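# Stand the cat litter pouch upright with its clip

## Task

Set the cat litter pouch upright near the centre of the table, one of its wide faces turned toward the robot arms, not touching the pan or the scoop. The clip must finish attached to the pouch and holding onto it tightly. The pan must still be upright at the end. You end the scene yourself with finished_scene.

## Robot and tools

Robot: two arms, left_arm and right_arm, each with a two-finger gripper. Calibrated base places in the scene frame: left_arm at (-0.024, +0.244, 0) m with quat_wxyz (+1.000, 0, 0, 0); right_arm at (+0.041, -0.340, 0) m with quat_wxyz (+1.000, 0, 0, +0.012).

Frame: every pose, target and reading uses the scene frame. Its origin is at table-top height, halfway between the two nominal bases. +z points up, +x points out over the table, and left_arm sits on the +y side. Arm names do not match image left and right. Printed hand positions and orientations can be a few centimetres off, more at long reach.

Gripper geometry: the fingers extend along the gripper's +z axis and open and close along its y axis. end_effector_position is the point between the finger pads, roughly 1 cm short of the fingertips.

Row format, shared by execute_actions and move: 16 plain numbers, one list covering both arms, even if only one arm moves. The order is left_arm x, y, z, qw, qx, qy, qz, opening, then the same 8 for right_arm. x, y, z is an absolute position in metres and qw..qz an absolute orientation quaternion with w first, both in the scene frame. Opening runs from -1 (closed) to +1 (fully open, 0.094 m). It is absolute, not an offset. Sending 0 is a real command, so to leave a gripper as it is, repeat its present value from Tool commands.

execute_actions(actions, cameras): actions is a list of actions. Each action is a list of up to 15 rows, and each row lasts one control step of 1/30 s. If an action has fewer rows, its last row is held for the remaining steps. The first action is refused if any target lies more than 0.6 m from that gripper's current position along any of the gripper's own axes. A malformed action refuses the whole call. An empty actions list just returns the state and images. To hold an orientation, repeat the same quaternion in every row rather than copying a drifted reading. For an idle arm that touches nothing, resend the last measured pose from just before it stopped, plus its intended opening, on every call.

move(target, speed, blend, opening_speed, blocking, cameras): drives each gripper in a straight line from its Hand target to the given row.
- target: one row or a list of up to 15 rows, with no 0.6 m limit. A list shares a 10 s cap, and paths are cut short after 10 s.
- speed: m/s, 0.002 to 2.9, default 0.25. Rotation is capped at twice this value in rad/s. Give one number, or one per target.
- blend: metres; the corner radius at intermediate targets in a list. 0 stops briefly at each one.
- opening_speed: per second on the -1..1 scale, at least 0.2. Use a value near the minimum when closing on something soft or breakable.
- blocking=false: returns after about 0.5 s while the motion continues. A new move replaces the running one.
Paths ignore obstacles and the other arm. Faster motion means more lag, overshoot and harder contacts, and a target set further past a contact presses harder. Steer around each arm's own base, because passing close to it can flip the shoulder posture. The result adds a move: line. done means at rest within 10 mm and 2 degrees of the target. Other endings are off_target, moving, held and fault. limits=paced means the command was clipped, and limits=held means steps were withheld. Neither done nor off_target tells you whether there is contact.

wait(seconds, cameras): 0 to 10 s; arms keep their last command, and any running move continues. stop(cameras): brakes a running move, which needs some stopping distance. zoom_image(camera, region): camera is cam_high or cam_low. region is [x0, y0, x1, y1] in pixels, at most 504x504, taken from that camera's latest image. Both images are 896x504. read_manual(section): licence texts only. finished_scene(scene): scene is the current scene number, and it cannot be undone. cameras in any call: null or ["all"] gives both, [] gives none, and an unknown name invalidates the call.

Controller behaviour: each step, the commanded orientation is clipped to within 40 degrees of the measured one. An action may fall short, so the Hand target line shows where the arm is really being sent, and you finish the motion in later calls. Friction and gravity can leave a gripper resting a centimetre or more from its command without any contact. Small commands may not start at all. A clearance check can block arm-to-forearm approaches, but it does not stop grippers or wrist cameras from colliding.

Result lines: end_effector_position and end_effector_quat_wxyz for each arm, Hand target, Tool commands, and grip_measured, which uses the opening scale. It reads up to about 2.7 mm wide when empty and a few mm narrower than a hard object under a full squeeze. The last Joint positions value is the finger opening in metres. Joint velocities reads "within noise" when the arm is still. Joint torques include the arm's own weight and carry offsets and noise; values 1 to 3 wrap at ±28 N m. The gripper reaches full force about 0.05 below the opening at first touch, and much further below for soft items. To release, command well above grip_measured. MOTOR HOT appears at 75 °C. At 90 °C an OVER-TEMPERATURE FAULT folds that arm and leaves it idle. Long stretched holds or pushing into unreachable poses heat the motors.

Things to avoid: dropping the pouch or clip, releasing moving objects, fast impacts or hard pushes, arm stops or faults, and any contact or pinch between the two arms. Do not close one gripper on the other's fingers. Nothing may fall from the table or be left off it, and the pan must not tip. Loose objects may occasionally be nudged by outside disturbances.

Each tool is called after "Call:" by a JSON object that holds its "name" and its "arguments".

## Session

Call:
{"name": "execute_actions", "arguments": {"actions": []}}

Call:
{"name": "zoom_image", "arguments": {"camera": "cam_high", "region": [220, 100, 720, 480]}}

Scene clock: 0.00 s.
left_arm: end_effector_position=(+0.3753, +0.2803, +0.1187) grip_measured=+1.000 end_effector_quat_wxyz=(+0.608, -0.085, +0.784, +0.097) | right_arm: end_effector_position=(+0.4303, -0.3612, +0.1128) grip_measured=+1.000 end_effector_quat_wxyz=(+0.600, +0.083, +0.792, -0.075)
Joint positions: left_arm=[-0.044 1.55 0.377 0.916 -0.3 -0.028 0.094] | right_arm=[0.05 1.509 0.343 0.881 0.291 0.063 0.094]
Joint velocities: within noise
Joint torques (N m): no reading
Motor temperatures (°C): left_arm=[28 29 32 29 28 30 28] | right_arm=[27 31 30 27 26 27 28]
Heat: left arm: 32 °C; right arm: 31 °C.
Hand target: left_arm +0.3767, +0.2804, +0.1227; +0.611, -0.087, +0.781, +0.096 | right_arm +0.4308, -0.3615, +0.1141; +0.600, +0.083, +0.792, -0.076
Tool commands: left_gripper/opening=+1.0 right_gripper/opening=+1.0

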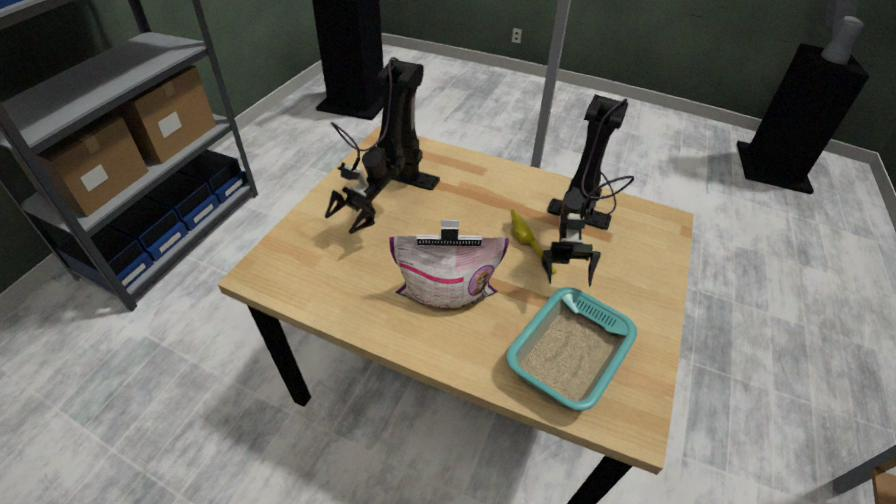

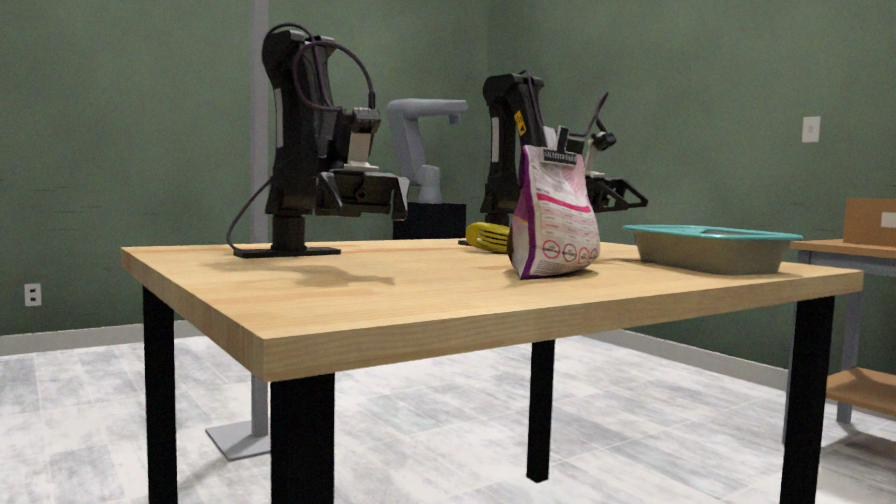

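Scaled by 1.008.

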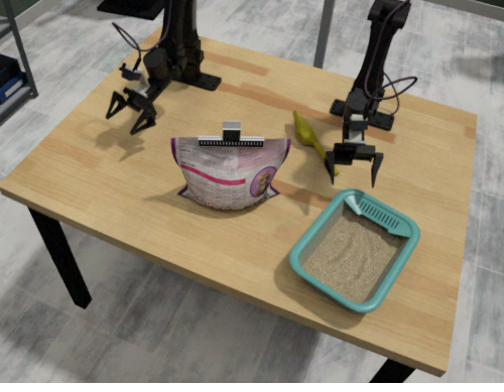

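Call:
{"name": "zoom_image", "arguments": {"camera": "cam_high", "region": [370, 200, 530, 320]}}

Call:
{"name": "zoom_image", "arguments": {"camera": "cam_high", "region": [490, 190, 610, 300]}}

Call:
{"name": "zoom_image", "arguments": {"camera": "cam_low", "region": [460, 110, 660, 300]}}

Call:
{"name": "zoom_image", "arguments": {"camera": "cam_high", "region": [400, 210, 500, 260]}}

Scaled by 3.150.

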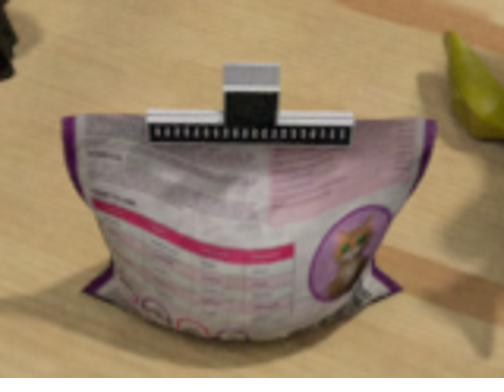

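Scaled by 4.200.

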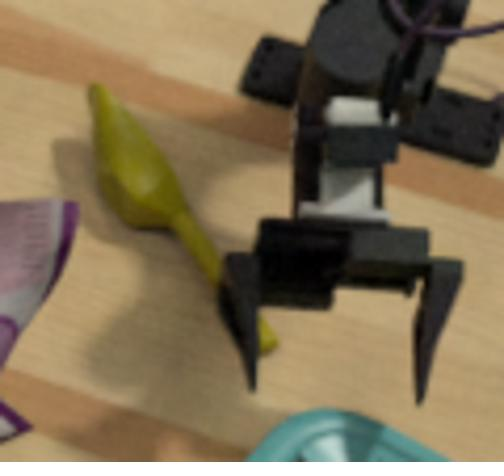

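Scaled by 2.520.

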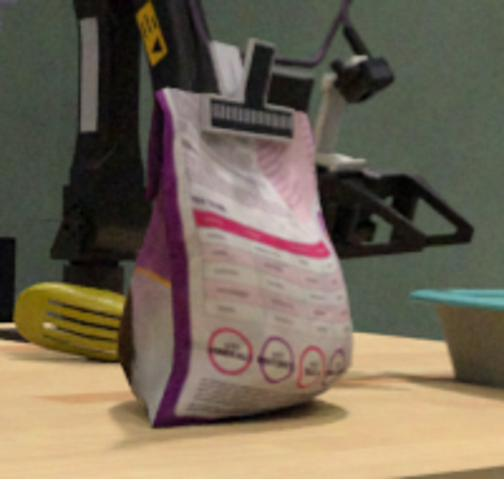

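Scaled by 5.040.

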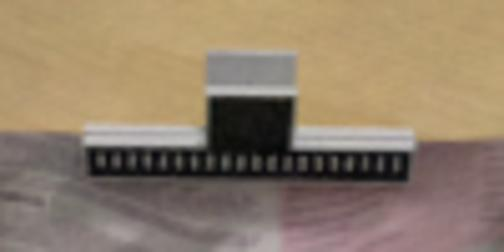

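Call:
{"name": "move", "arguments": {"target": [[0.37,0.18,0.29,0.2835,0.5255,0.7790,-0.1912,0.277,0.4303,-0.3612,0.1128,0.600,0.083,0.792,-0.075,1],[0.410,0.066,0.272,0.2835,0.5255,0.7790,-0.1912,0.277,0.4303,-0.3612,0.1128,0.600,0.083,0.792,-0.075,1]], "speed": [0.45,0.3], "blend": [0.03,0]}}

Call:
{"name": "zoom_image", "arguments": {"camera": "cam_high", "region": [380, 170, 530, 300]}}

Call:
{"name": "zoom_image", "arguments": {"camera": "cam_low", "region": [480, 60, 660, 200]}}

Scene clock: 5.37 s.
left_arm: end_effector_position=(+0.4071, +0.0654, +0.2735) grip_measured=+0.278 end_effector_quat_wxyz=(+0.287, +0.530, +0.776, -0.188) | right_arm: end_effector_position=(+0.4303, -0.3612, +0.1128) grip_measured=+1.000 end_effector_quat_wxyz=(+0.600, +0.083, +0.792, -0.075)
Joint positions: left_arm=[-0.188 2.058 2.322 -1.402 0.569 0.882 0.06] | right_arm=[0.05 1.509 0.343 0.881 0.291 0.063 0.094]
Joint velocities: within noise
Joint torques (N m): left_arm=[0.17 -7.92 8.47 0.98 0.29 -0.01] | right_arm=[-0.28 -4.64 5.22 1.84 0.02 -0.05]
Motor temperatures (°C): left_arm=[28 30 33 30 28 30 28] | right_arm=[27 31 31 29 26 27 28]
Heat: left arm: 33 °C; right arm: 31 °C.
Hand target: left_arm +0.4099, +0.0659, +0.2719; +0.284, +0.525, +0.779, -0.191 | right_arm +0.4303, -0.3612, +0.1127; +0.600, +0.083, +0.792, -0.075
Off the commanded pose: left_arm 0.003 m, 1 deg | right_arm 0.000 m, 0 deg.
move: done

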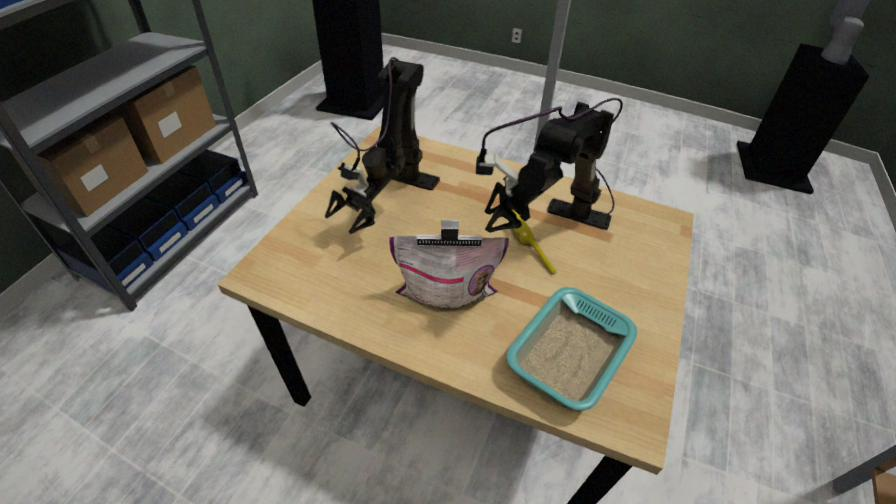

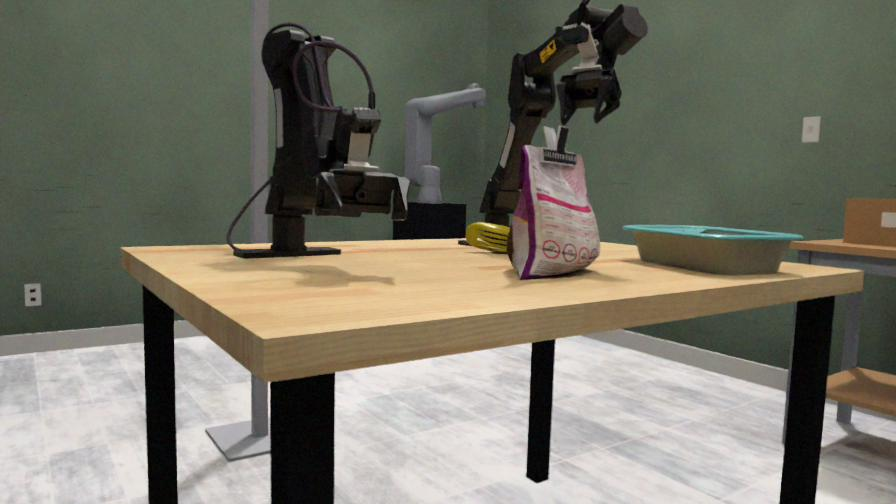

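Scaled by 3.360.

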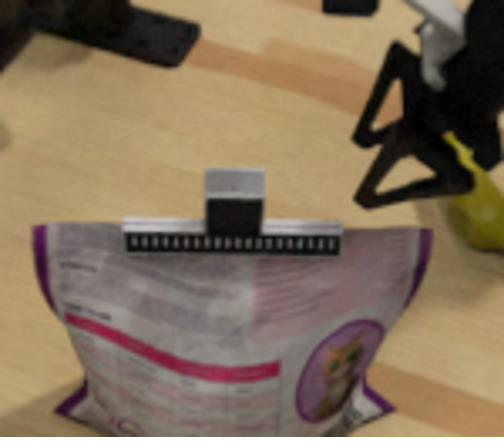

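Scaled by 2.800.

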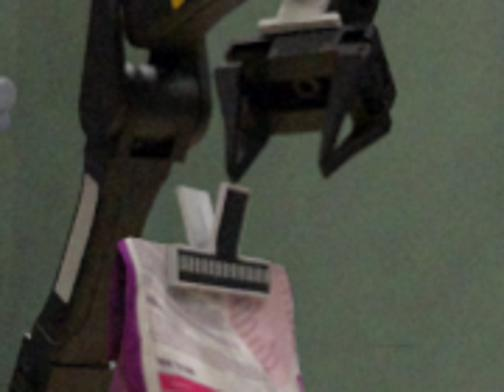

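Call:
{"name": "move", "arguments": {"target": [[0.429,0.016,0.2015,0.2835,0.5255,0.7790,-0.1912,0.277,0.4303,-0.3612,0.1128,0.600,0.083,0.792,-0.075,1]], "speed": 0.12}}

Call:
{"name": "zoom_image", "arguments": {"camera": "cam_high", "region": [400, 190, 520, 290]}}

Call:
{"name": "zoom_image", "arguments": {"camera": "cam_low", "region": [500, 90, 640, 200]}}

Scene clock: 7.20 s.
left_arm: end_effector_position=(+0.4278, +0.0179, +0.2124) grip_measured=+0.278 end_effector_quat_wxyz=(+0.292, +0.528, +0.775, -0.186) | right_arm: end_effector_position=(+0.4303, -0.3612, +0.1128) grip_measured=+1.000 end_effector_quat_wxyz=(+0.600, +0.083, +0.792, -0.075)
Joint positions: left_arm=[-0.289 2.06 2.051 -1.06 0.523 0.769 0.06] | right_arm=[0.05 1.509 0.343 0.881 0.291 0.063 0.094]
Joint velocities: within noise
Joint torques (N m): left_arm=[-0.31 -9.05 6.06 1.27 0.32 -0.01] | right_arm=[0.03 -4.6 5.12 1.83 -0.02 0.01]
Motor temperatures (°C): left_arm=[28 31 34 30 28 30 28] | right_arm=[27 32 32 30 26 27 28]
Heat: left arm: 34 °C; right arm: 32 °C.
Hand target: left_arm +0.4289, +0.0161, +0.2016; +0.284, +0.526, +0.779, -0.191 | right_arm +0.4303, -0.3612, +0.1127; +0.600, +0.083, +0.792, -0.075
Off the commanded pose: left_arm 0.011 m, 1 deg | right_arm 0.000 m, 0 deg.
move: off_target (left_arm)

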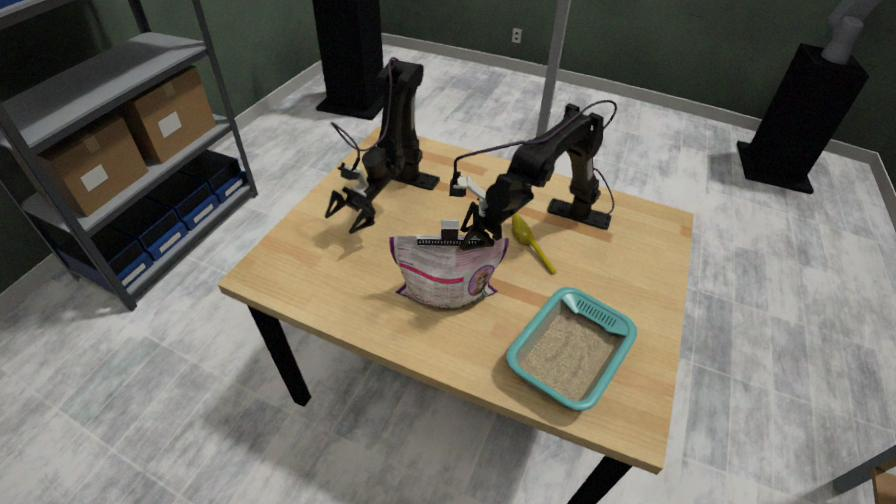

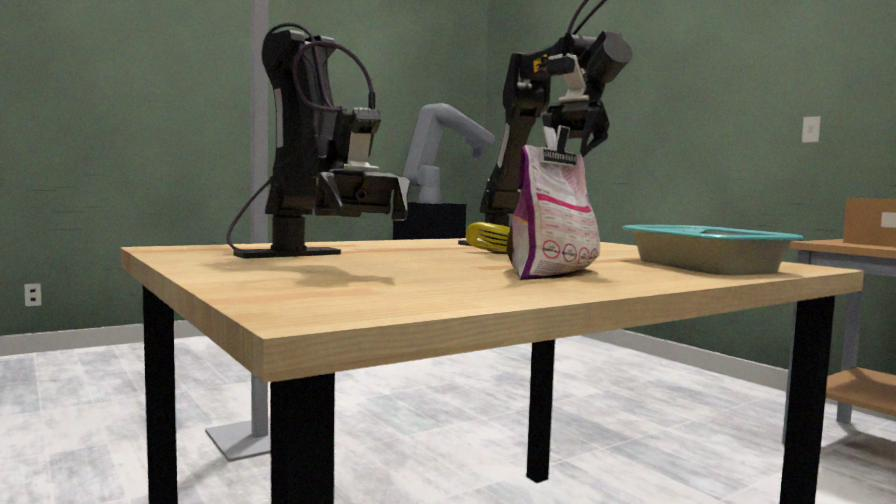

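Scaled by 4.200.

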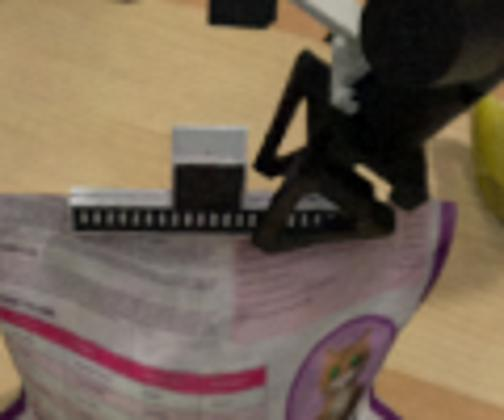

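Scaled by 3.600.

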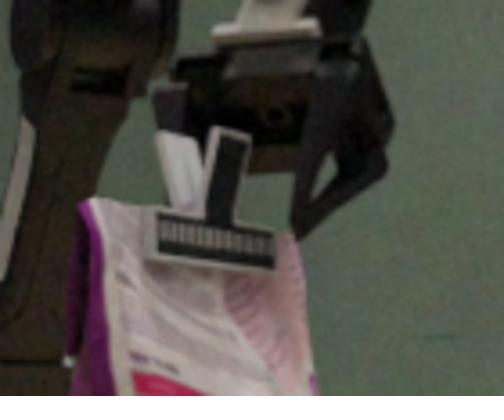

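Call:
{"name": "move", "arguments": {"target": [[0.4275,0.020,0.187,0.2835,0.5255,0.7790,-0.1912,0.277,0.4303,-0.3612,0.1128,0.600,0.083,0.792,-0.075,1],[0.4275,0.020,0.187,0.2835,0.5255,0.7790,-0.1912,-1,0.4303,-0.3612,0.1128,0.600,0.083,0.792,-0.075,1]], "speed": 0.1, "opening_speed": 1.2}}

Call:
{"name": "zoom_image", "arguments": {"camera": "cam_high", "region": [400, 190, 520, 290]}}

Call:
{"name": "zoom_image", "arguments": {"camera": "cam_low", "region": [500, 90, 640, 200]}}

Scene clock: 9.80 s.
left_arm: end_effector_position=(+0.4273, +0.0183, +0.1875) grip_measured=-0.749 end_effector_quat_wxyz=(+0.281, +0.526, +0.780, -0.189) | right_arm: end_effector_position=(+0.4303, -0.3612, +0.1128) grip_measured=+1.000 end_effector_quat_wxyz=(+0.600, +0.083, +0.792, -0.075)
Joint positions: left_arm=[-0.289 2.06 1.962 -0.995 0.522 0.769 0.012] | right_arm=[0.05 1.509 0.343 0.881 0.291 0.063 0.094]
Joint velocities: within noise
Joint torques (N m): left_arm=[0.57 -10.36 5.94 1.25 0.35 0.01] | right_arm=[0.05 -4.56 5.29 1.8 0 0.02]
Motor temperatures (°C): left_arm=[28 31 34 31 28 30 28] | right_arm=[27 32 32 31 26 27 28]
Heat: left arm: 34 °C; right arm: 32 °C.
Hand target: left_arm +0.4275, +0.0200, +0.1870; +0.283, +0.525, +0.779, -0.191 | right_arm +0.4303, -0.3612, +0.1127; +0.600, +0.083, +0.792, -0.075
Off the commanded pose: left_arm 0.002 m, 0 deg | right_arm 0.000 m, 0 deg.
move: done

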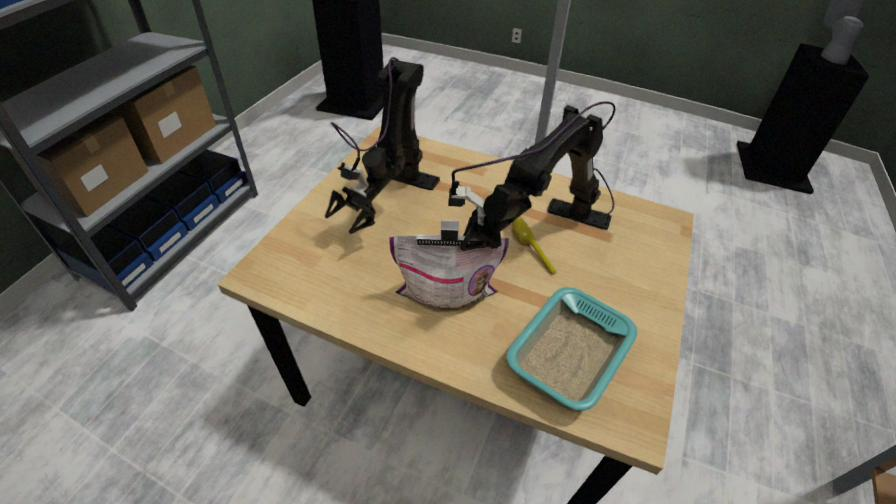

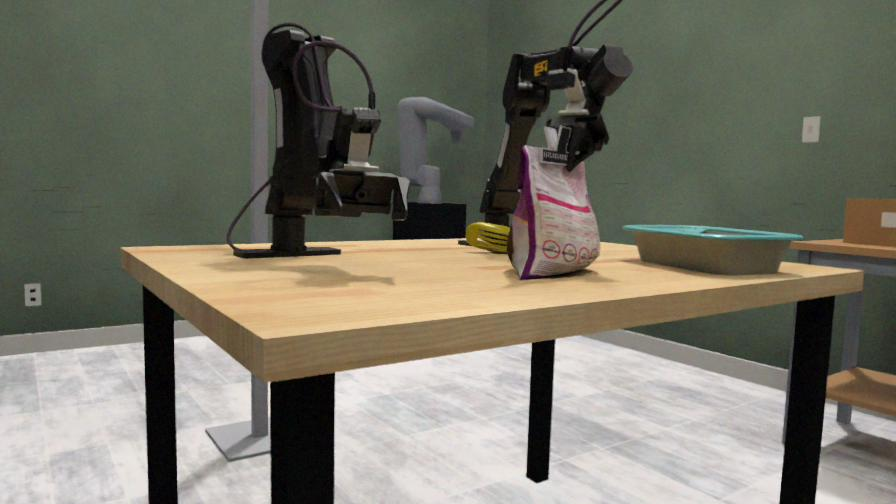

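Scaled by 4.200.

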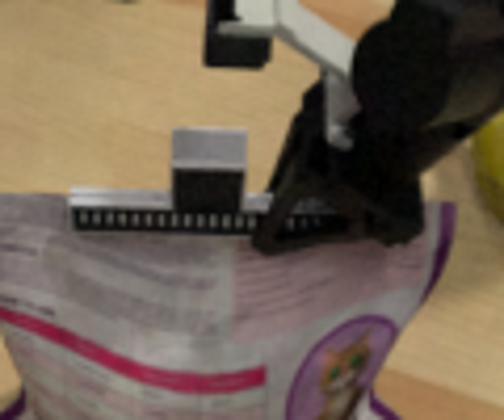

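Scaled by 3.600.

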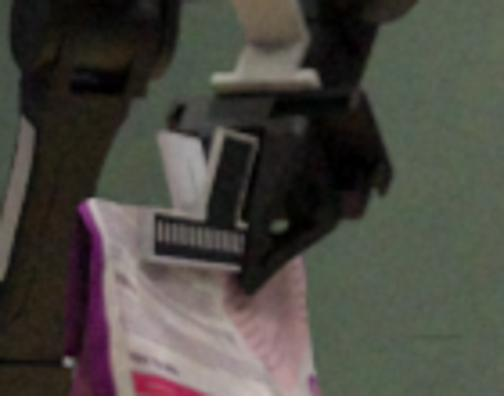

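Call:
{"name": "move", "arguments": {"target": [[0.423,0.022,0.232,0.2835,0.5255,0.7790,-0.1912,-1,0.4303,-0.3612,0.1128,0.600,0.083,0.792,-0.075,1],[0.285,-0.02,0.235,0.2418,0.6645,0.6645,-0.2418,-1,0.4303,-0.3612,0.1128,0.600,0.083,0.792,-0.075,1]], "speed": [0.1,0.13], "blend": [0.01,0]}}

Call:
{"name": "zoom_image", "arguments": {"camera": "cam_high", "region": [370, 140, 550, 310]}}

Call:
{"name": "zoom_image", "arguments": {"camera": "cam_low", "region": [400, 60, 660, 300]}}

Scene clock: 12.57 s.
left_arm: end_effector_position=(+0.3016, -0.0076, +0.1966) grip_measured=-0.749 end_effector_quat_wxyz=(+0.197, +0.654, +0.698, -0.214) | right_arm: end_effector_position=(+0.4303, -0.3612, +0.1128) grip_measured=+1.000 end_effector_quat_wxyz=(+0.600, +0.083, +0.792, -0.075)
Joint positions: left_arm=[-0.439 1.849 1.766 -1.216 0.531 0.993 0.012] | right_arm=[0.05 1.509 0.343 0.881 0.291 0.063 0.094]
Joint velocities: within noise
Joint torques (N m): left_arm=[-1.02 -14.15 7.35 0.78 1.28 0.22] | right_arm=[-0.03 -4.52 5.03 1.83 -0.01 0.05]
Motor temperatures (°C): left_arm=[28 34 34 31 28 30 28] | right_arm=[27 32 32 31 26 27 28]
Heat: left arm: 34 °C; right arm: 32 °C.
Hand target: left_arm +0.2846, -0.0188, +0.2337; +0.241, +0.666, +0.664, -0.241 | right_arm +0.4303, -0.3612, +0.1127; +0.600, +0.083, +0.792, -0.075
Off the commanded pose: left_arm 0.044 m, 7 deg | right_arm 0.000 m, 0 deg.
move: off_target (left_arm)

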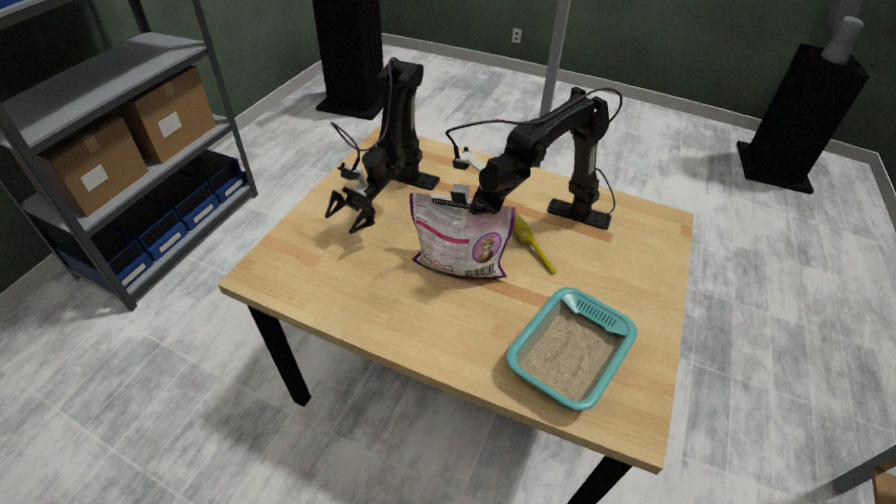

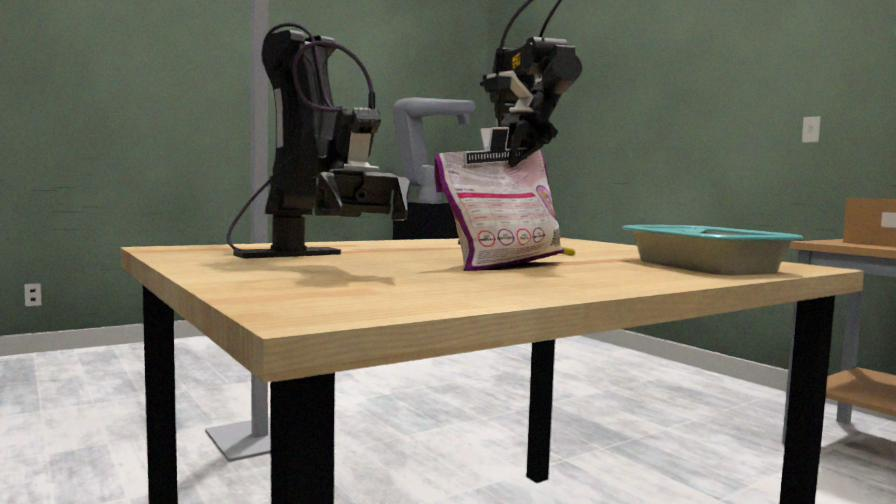

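Scaled by 2.800.

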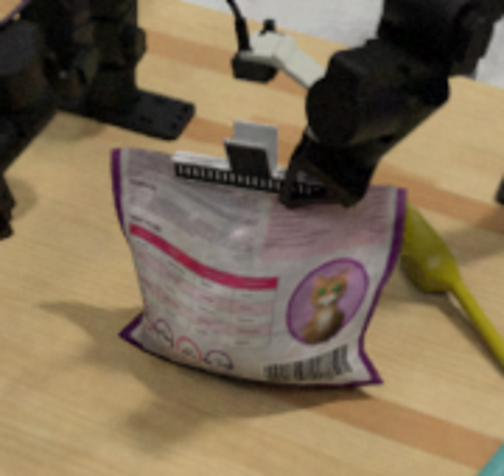

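Scaled by 1.938.

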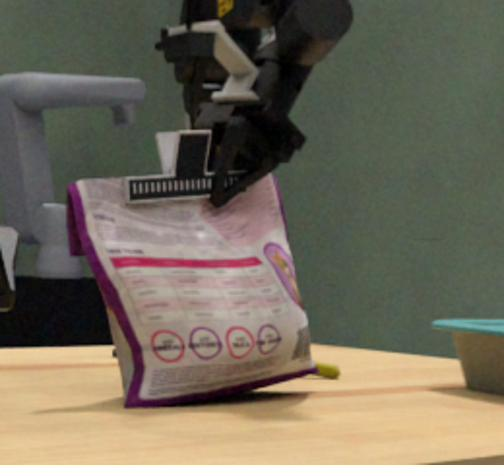

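Call:
{"name": "move", "arguments": {"target": [[0.280,-0.03,0.28,0.2418,0.6645,0.6645,-0.2418,-1,0.4303,-0.3612,0.1128,0.600,0.083,0.792,-0.075,1]], "speed": 0.1}}

Call:
{"name": "zoom_image", "arguments": {"camera": "cam_high", "region": [370, 140, 550, 310]}}

Call:
{"name": "zoom_image", "arguments": {"camera": "cam_low", "region": [400, 60, 660, 300]}}

Scene clock: 14.60 s.
left_arm: end_effector_position=(+0.2699, -0.0046, +0.2355) grip_measured=-0.749 end_effector_quat_wxyz=(+0.156, +0.663, +0.701, -0.211) | right_arm: end_effector_position=(+0.4303, -0.3612, +0.1128) grip_measured=+1.000 end_effector_quat_wxyz=(+0.600, +0.083, +0.792, -0.075)
Joint positions: left_arm=[-0.484 1.849 1.954 -1.471 0.494 0.981 0.012] | right_arm=[0.05 1.509 0.343 0.881 0.291 0.063 0.094]
Joint velocities: within noise
Joint torques (N m): left_arm=[0.17 -9.91 12.59 1.41 1.53 0.01] | right_arm=[-0.01 -4.52 5.31 1.82 -0.02 0.03]
Motor temperatures (°C): left_arm=[28 34 35 31 29 30 28] | right_arm=[27 32 33 32 26 27 28]
Heat: left arm: 35 °C; right arm: 33 °C.
Hand target: left_arm +0.2759, -0.0256, +0.2804; +0.241, +0.668, +0.663, -0.240 | right_arm +0.4303, -0.3612, +0.1127; +0.600, +0.083, +0.792, -0.075
Off the commanded pose: left_arm 0.052 m, 11 deg | right_arm 0.000 m, 0 deg.
move: off_target (left_arm)

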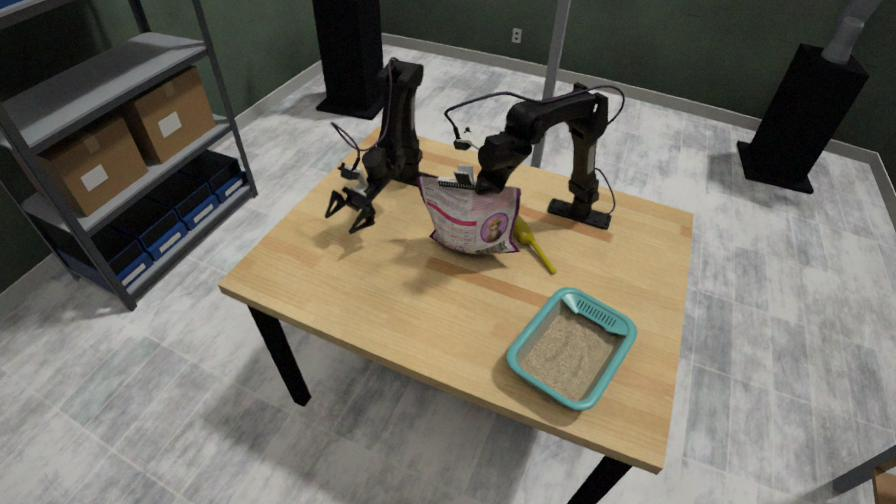

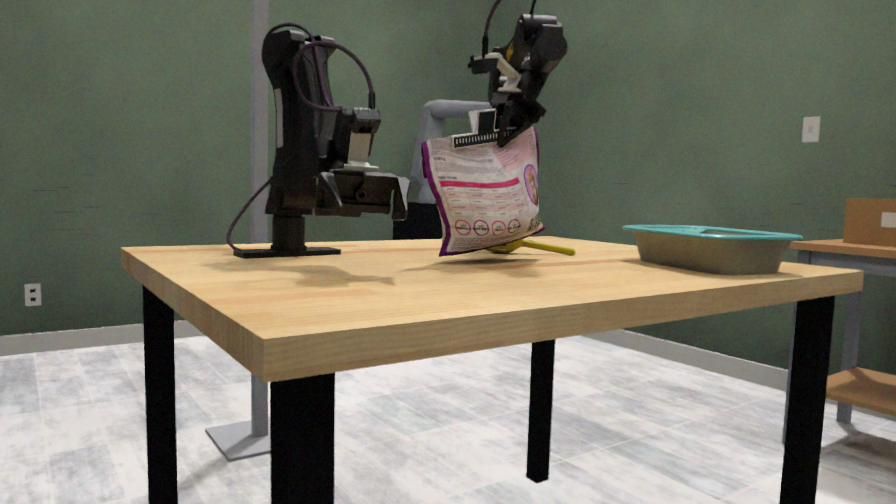

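Scaled by 2.800.

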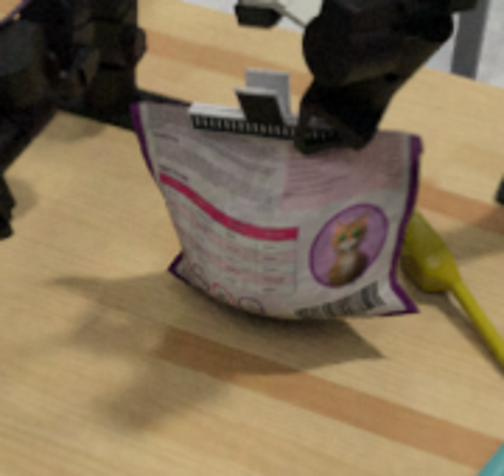

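Scaled by 1.938.

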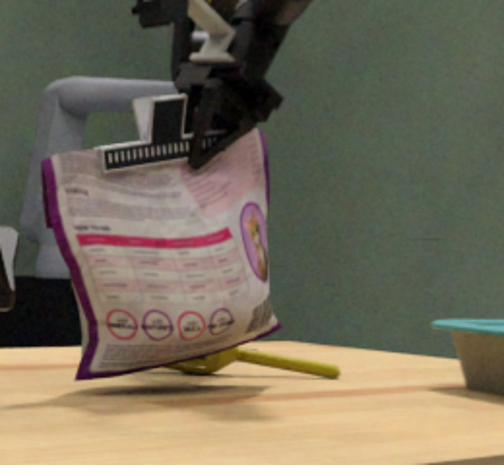

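Call:
{"name": "move", "arguments": {"target": [[0.290,-0.060,0.275,0.2418,0.6645,0.6645,-0.2418,-1,0.4303,-0.3612,0.1128,0.600,0.083,0.792,-0.075,1],[0.292,-0.018,0.192,0.2418,0.6645,0.6645,-0.2418,-1,0.4303,-0.3612,0.1128,0.600,0.083,0.792,-0.075,1]], "speed": [0.1,0.09], "blend": [0.01,0]}}

Call:
{"name": "zoom_image", "arguments": {"camera": "cam_high", "region": [370, 140, 550, 310]}}

Call:
{"name": "zoom_image", "arguments": {"camera": "cam_low", "region": [400, 60, 660, 300]}}

Scene clock: 17.03 s.
left_arm: end_effector_position=(+0.2911, -0.0122, +0.1841) grip_measured=-0.749 end_effector_quat_wxyz=(+0.217, +0.662, +0.677, -0.236) | right_arm: end_effector_position=(+0.4303, -0.3612, +0.1128) grip_measured=+1.000 end_effector_quat_wxyz=(+0.600, +0.083, +0.792, -0.075)
Joint positions: left_arm=[-0.438 1.796 1.623 -1.102 0.592 1.02 0.012] | right_arm=[0.05 1.509 0.343 0.881 0.291 0.063 0.094]
Joint velocities: within noise
Joint torques (N m): left_arm=[-0.31 -9.44 5.38 1.32 0.65 0.07] | right_arm=[0.05 -4.56 5.16 1.84 0.03 -0.05]
Motor temperatures (°C): left_arm=[28 35 36 31 29 30 29] | right_arm=[27 32 33 32 26 27 28]
Heat: left arm: 36 °C; right arm: 33 °C.
Hand target: left_arm +0.2918, -0.0178, +0.1921; +0.241, +0.665, +0.664, -0.242 | right_arm +0.4303, -0.3612, +0.1127; +0.600, +0.083, +0.792, -0.075
Off the commanded pose: left_arm 0.010 m, 3 deg | right_arm 0.000 m, 0 deg.
move: off_target (left_arm)

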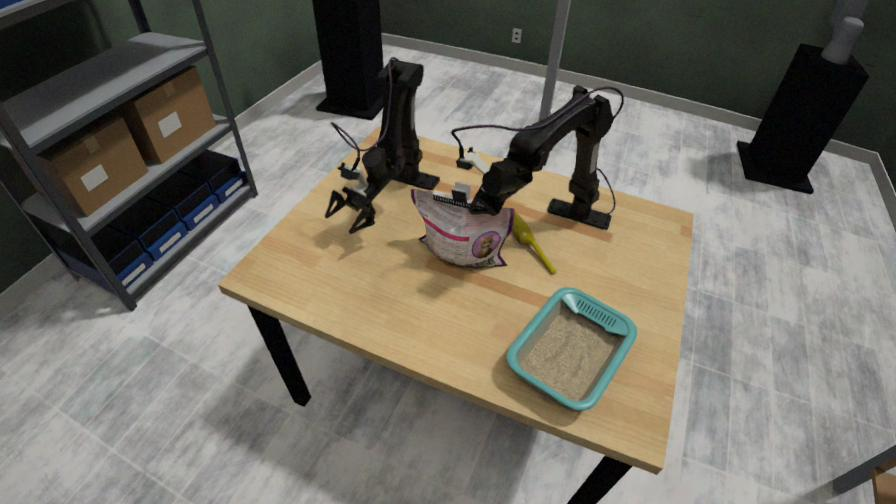

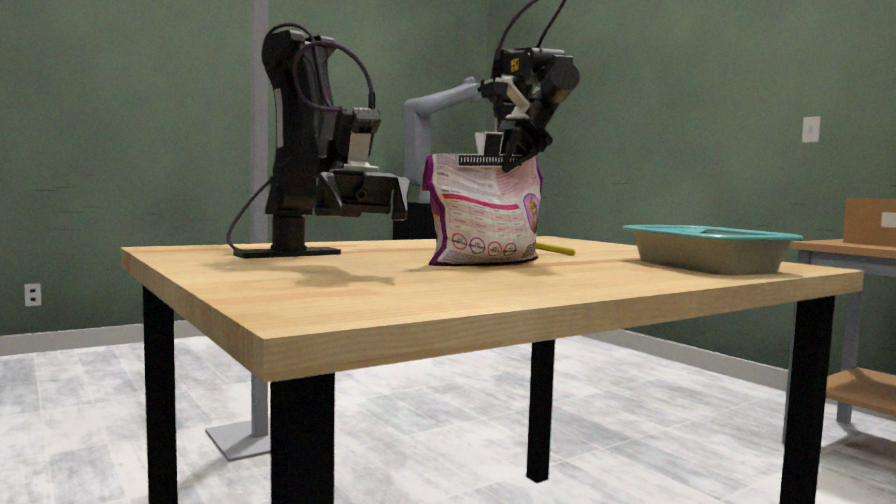

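Scaled by 2.800.

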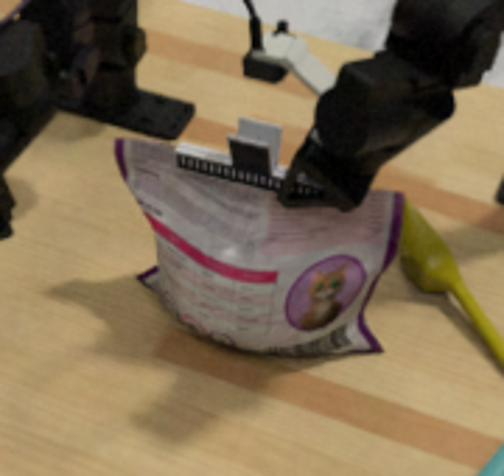

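Scaled by 1.938.

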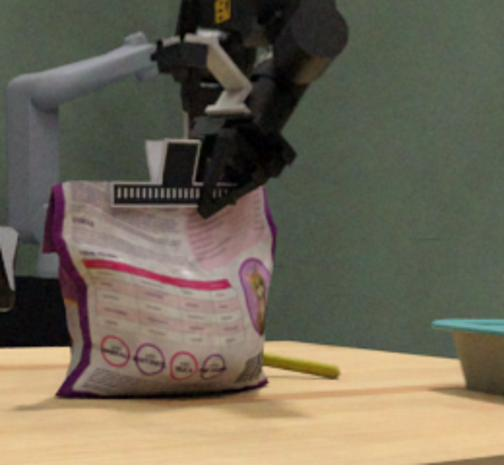

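Call:
{"name": "move", "arguments": {"target": [[0.292,-0.016,0.187,0.2418,0.6645,0.6645,-0.2418,-1,0.4303,-0.3612,0.1128,0.600,0.083,0.792,-0.075,1],[0.292,-0.016,0.187,0.2418,0.6645,0.6645,-0.2418,-0.2,0.4303,-0.3612,0.1128,0.600,0.083,0.792,-0.075,1],[0.292,0.055,0.270,0.2418,0.6645,0.6645,-0.2418,-0.2,0.4303,-0.3612,0.1128,0.600,0.083,0.792,-0.075,1]], "speed": [0.08,0.1,0.15], "opening_speed": 0.6}}

Call:
{"name": "zoom_image", "arguments": {"camera": "cam_high", "region": [370, 140, 550, 310]}}

Call:
{"name": "zoom_image", "arguments": {"camera": "cam_low", "region": [400, 60, 660, 300]}}

Scene clock: 23.13 s.
left_arm: end_effector_position=(+0.2921, +0.0577, +0.2650) grip_measured=-0.201 end_effector_quat_wxyz=(+0.238, +0.665, +0.669, -0.233) | right_arm: end_effector_position=(+0.4303, -0.3612, +0.1128) grip_measured=+1.000 end_effector_quat_wxyz=(+0.600, +0.083, +0.792, -0.075)
Joint positions: left_arm=[-0.236 1.787 1.938 -1.526 0.653 1.262 0.038] | right_arm=[0.05 1.509 0.343 0.881 0.291 0.063 0.094]
Joint velocities: within noise
Joint torques (N m): left_arm=[0.06 -6.41 8.21 0.6 0.62 0.09] | right_arm=[-0.05 -4.59 5.08 1.79 0.01 0]
Motor temperatures (°C): left_arm=[28 35 36 31 29 30 29] | right_arm=[27 32 33 33 26 27 28]
Heat: left arm: 36 °C; right arm: 33 °C.
Hand target: left_arm +0.2919, +0.0550, +0.2700; +0.242, +0.664, +0.665, -0.241 | right_arm +0.4303, -0.3612, +0.1127; +0.600, +0.083, +0.792, -0.075
Off the commanded pose: left_arm 0.006 m, 1 deg | right_arm 0.000 m, 0 deg.
move: done

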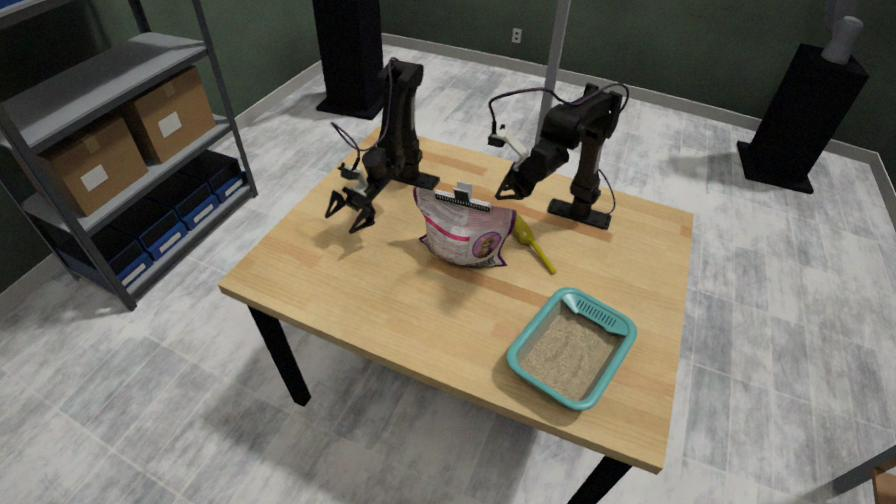

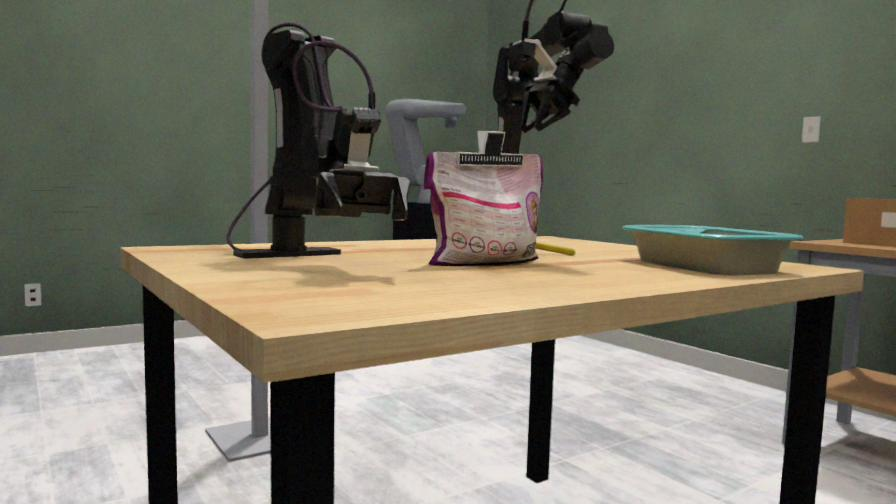

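Scaled by 2.800.

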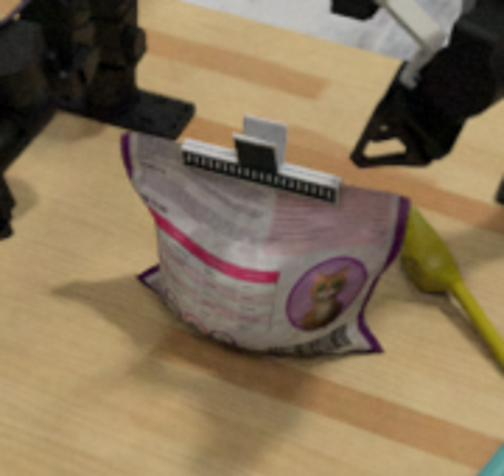

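Scaled by 1.938.

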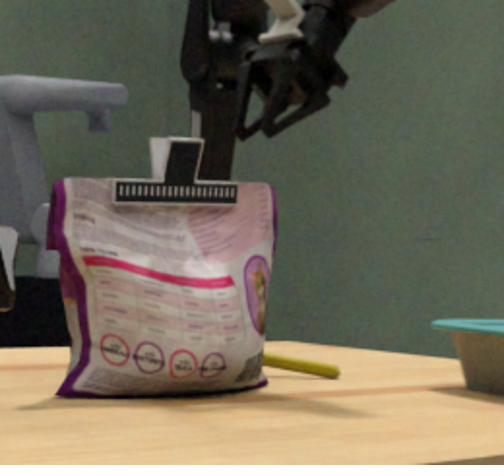

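Call:
{"name": "finished_scene", "arguments": {"scene": 3}}

The scene is finished: the task was done.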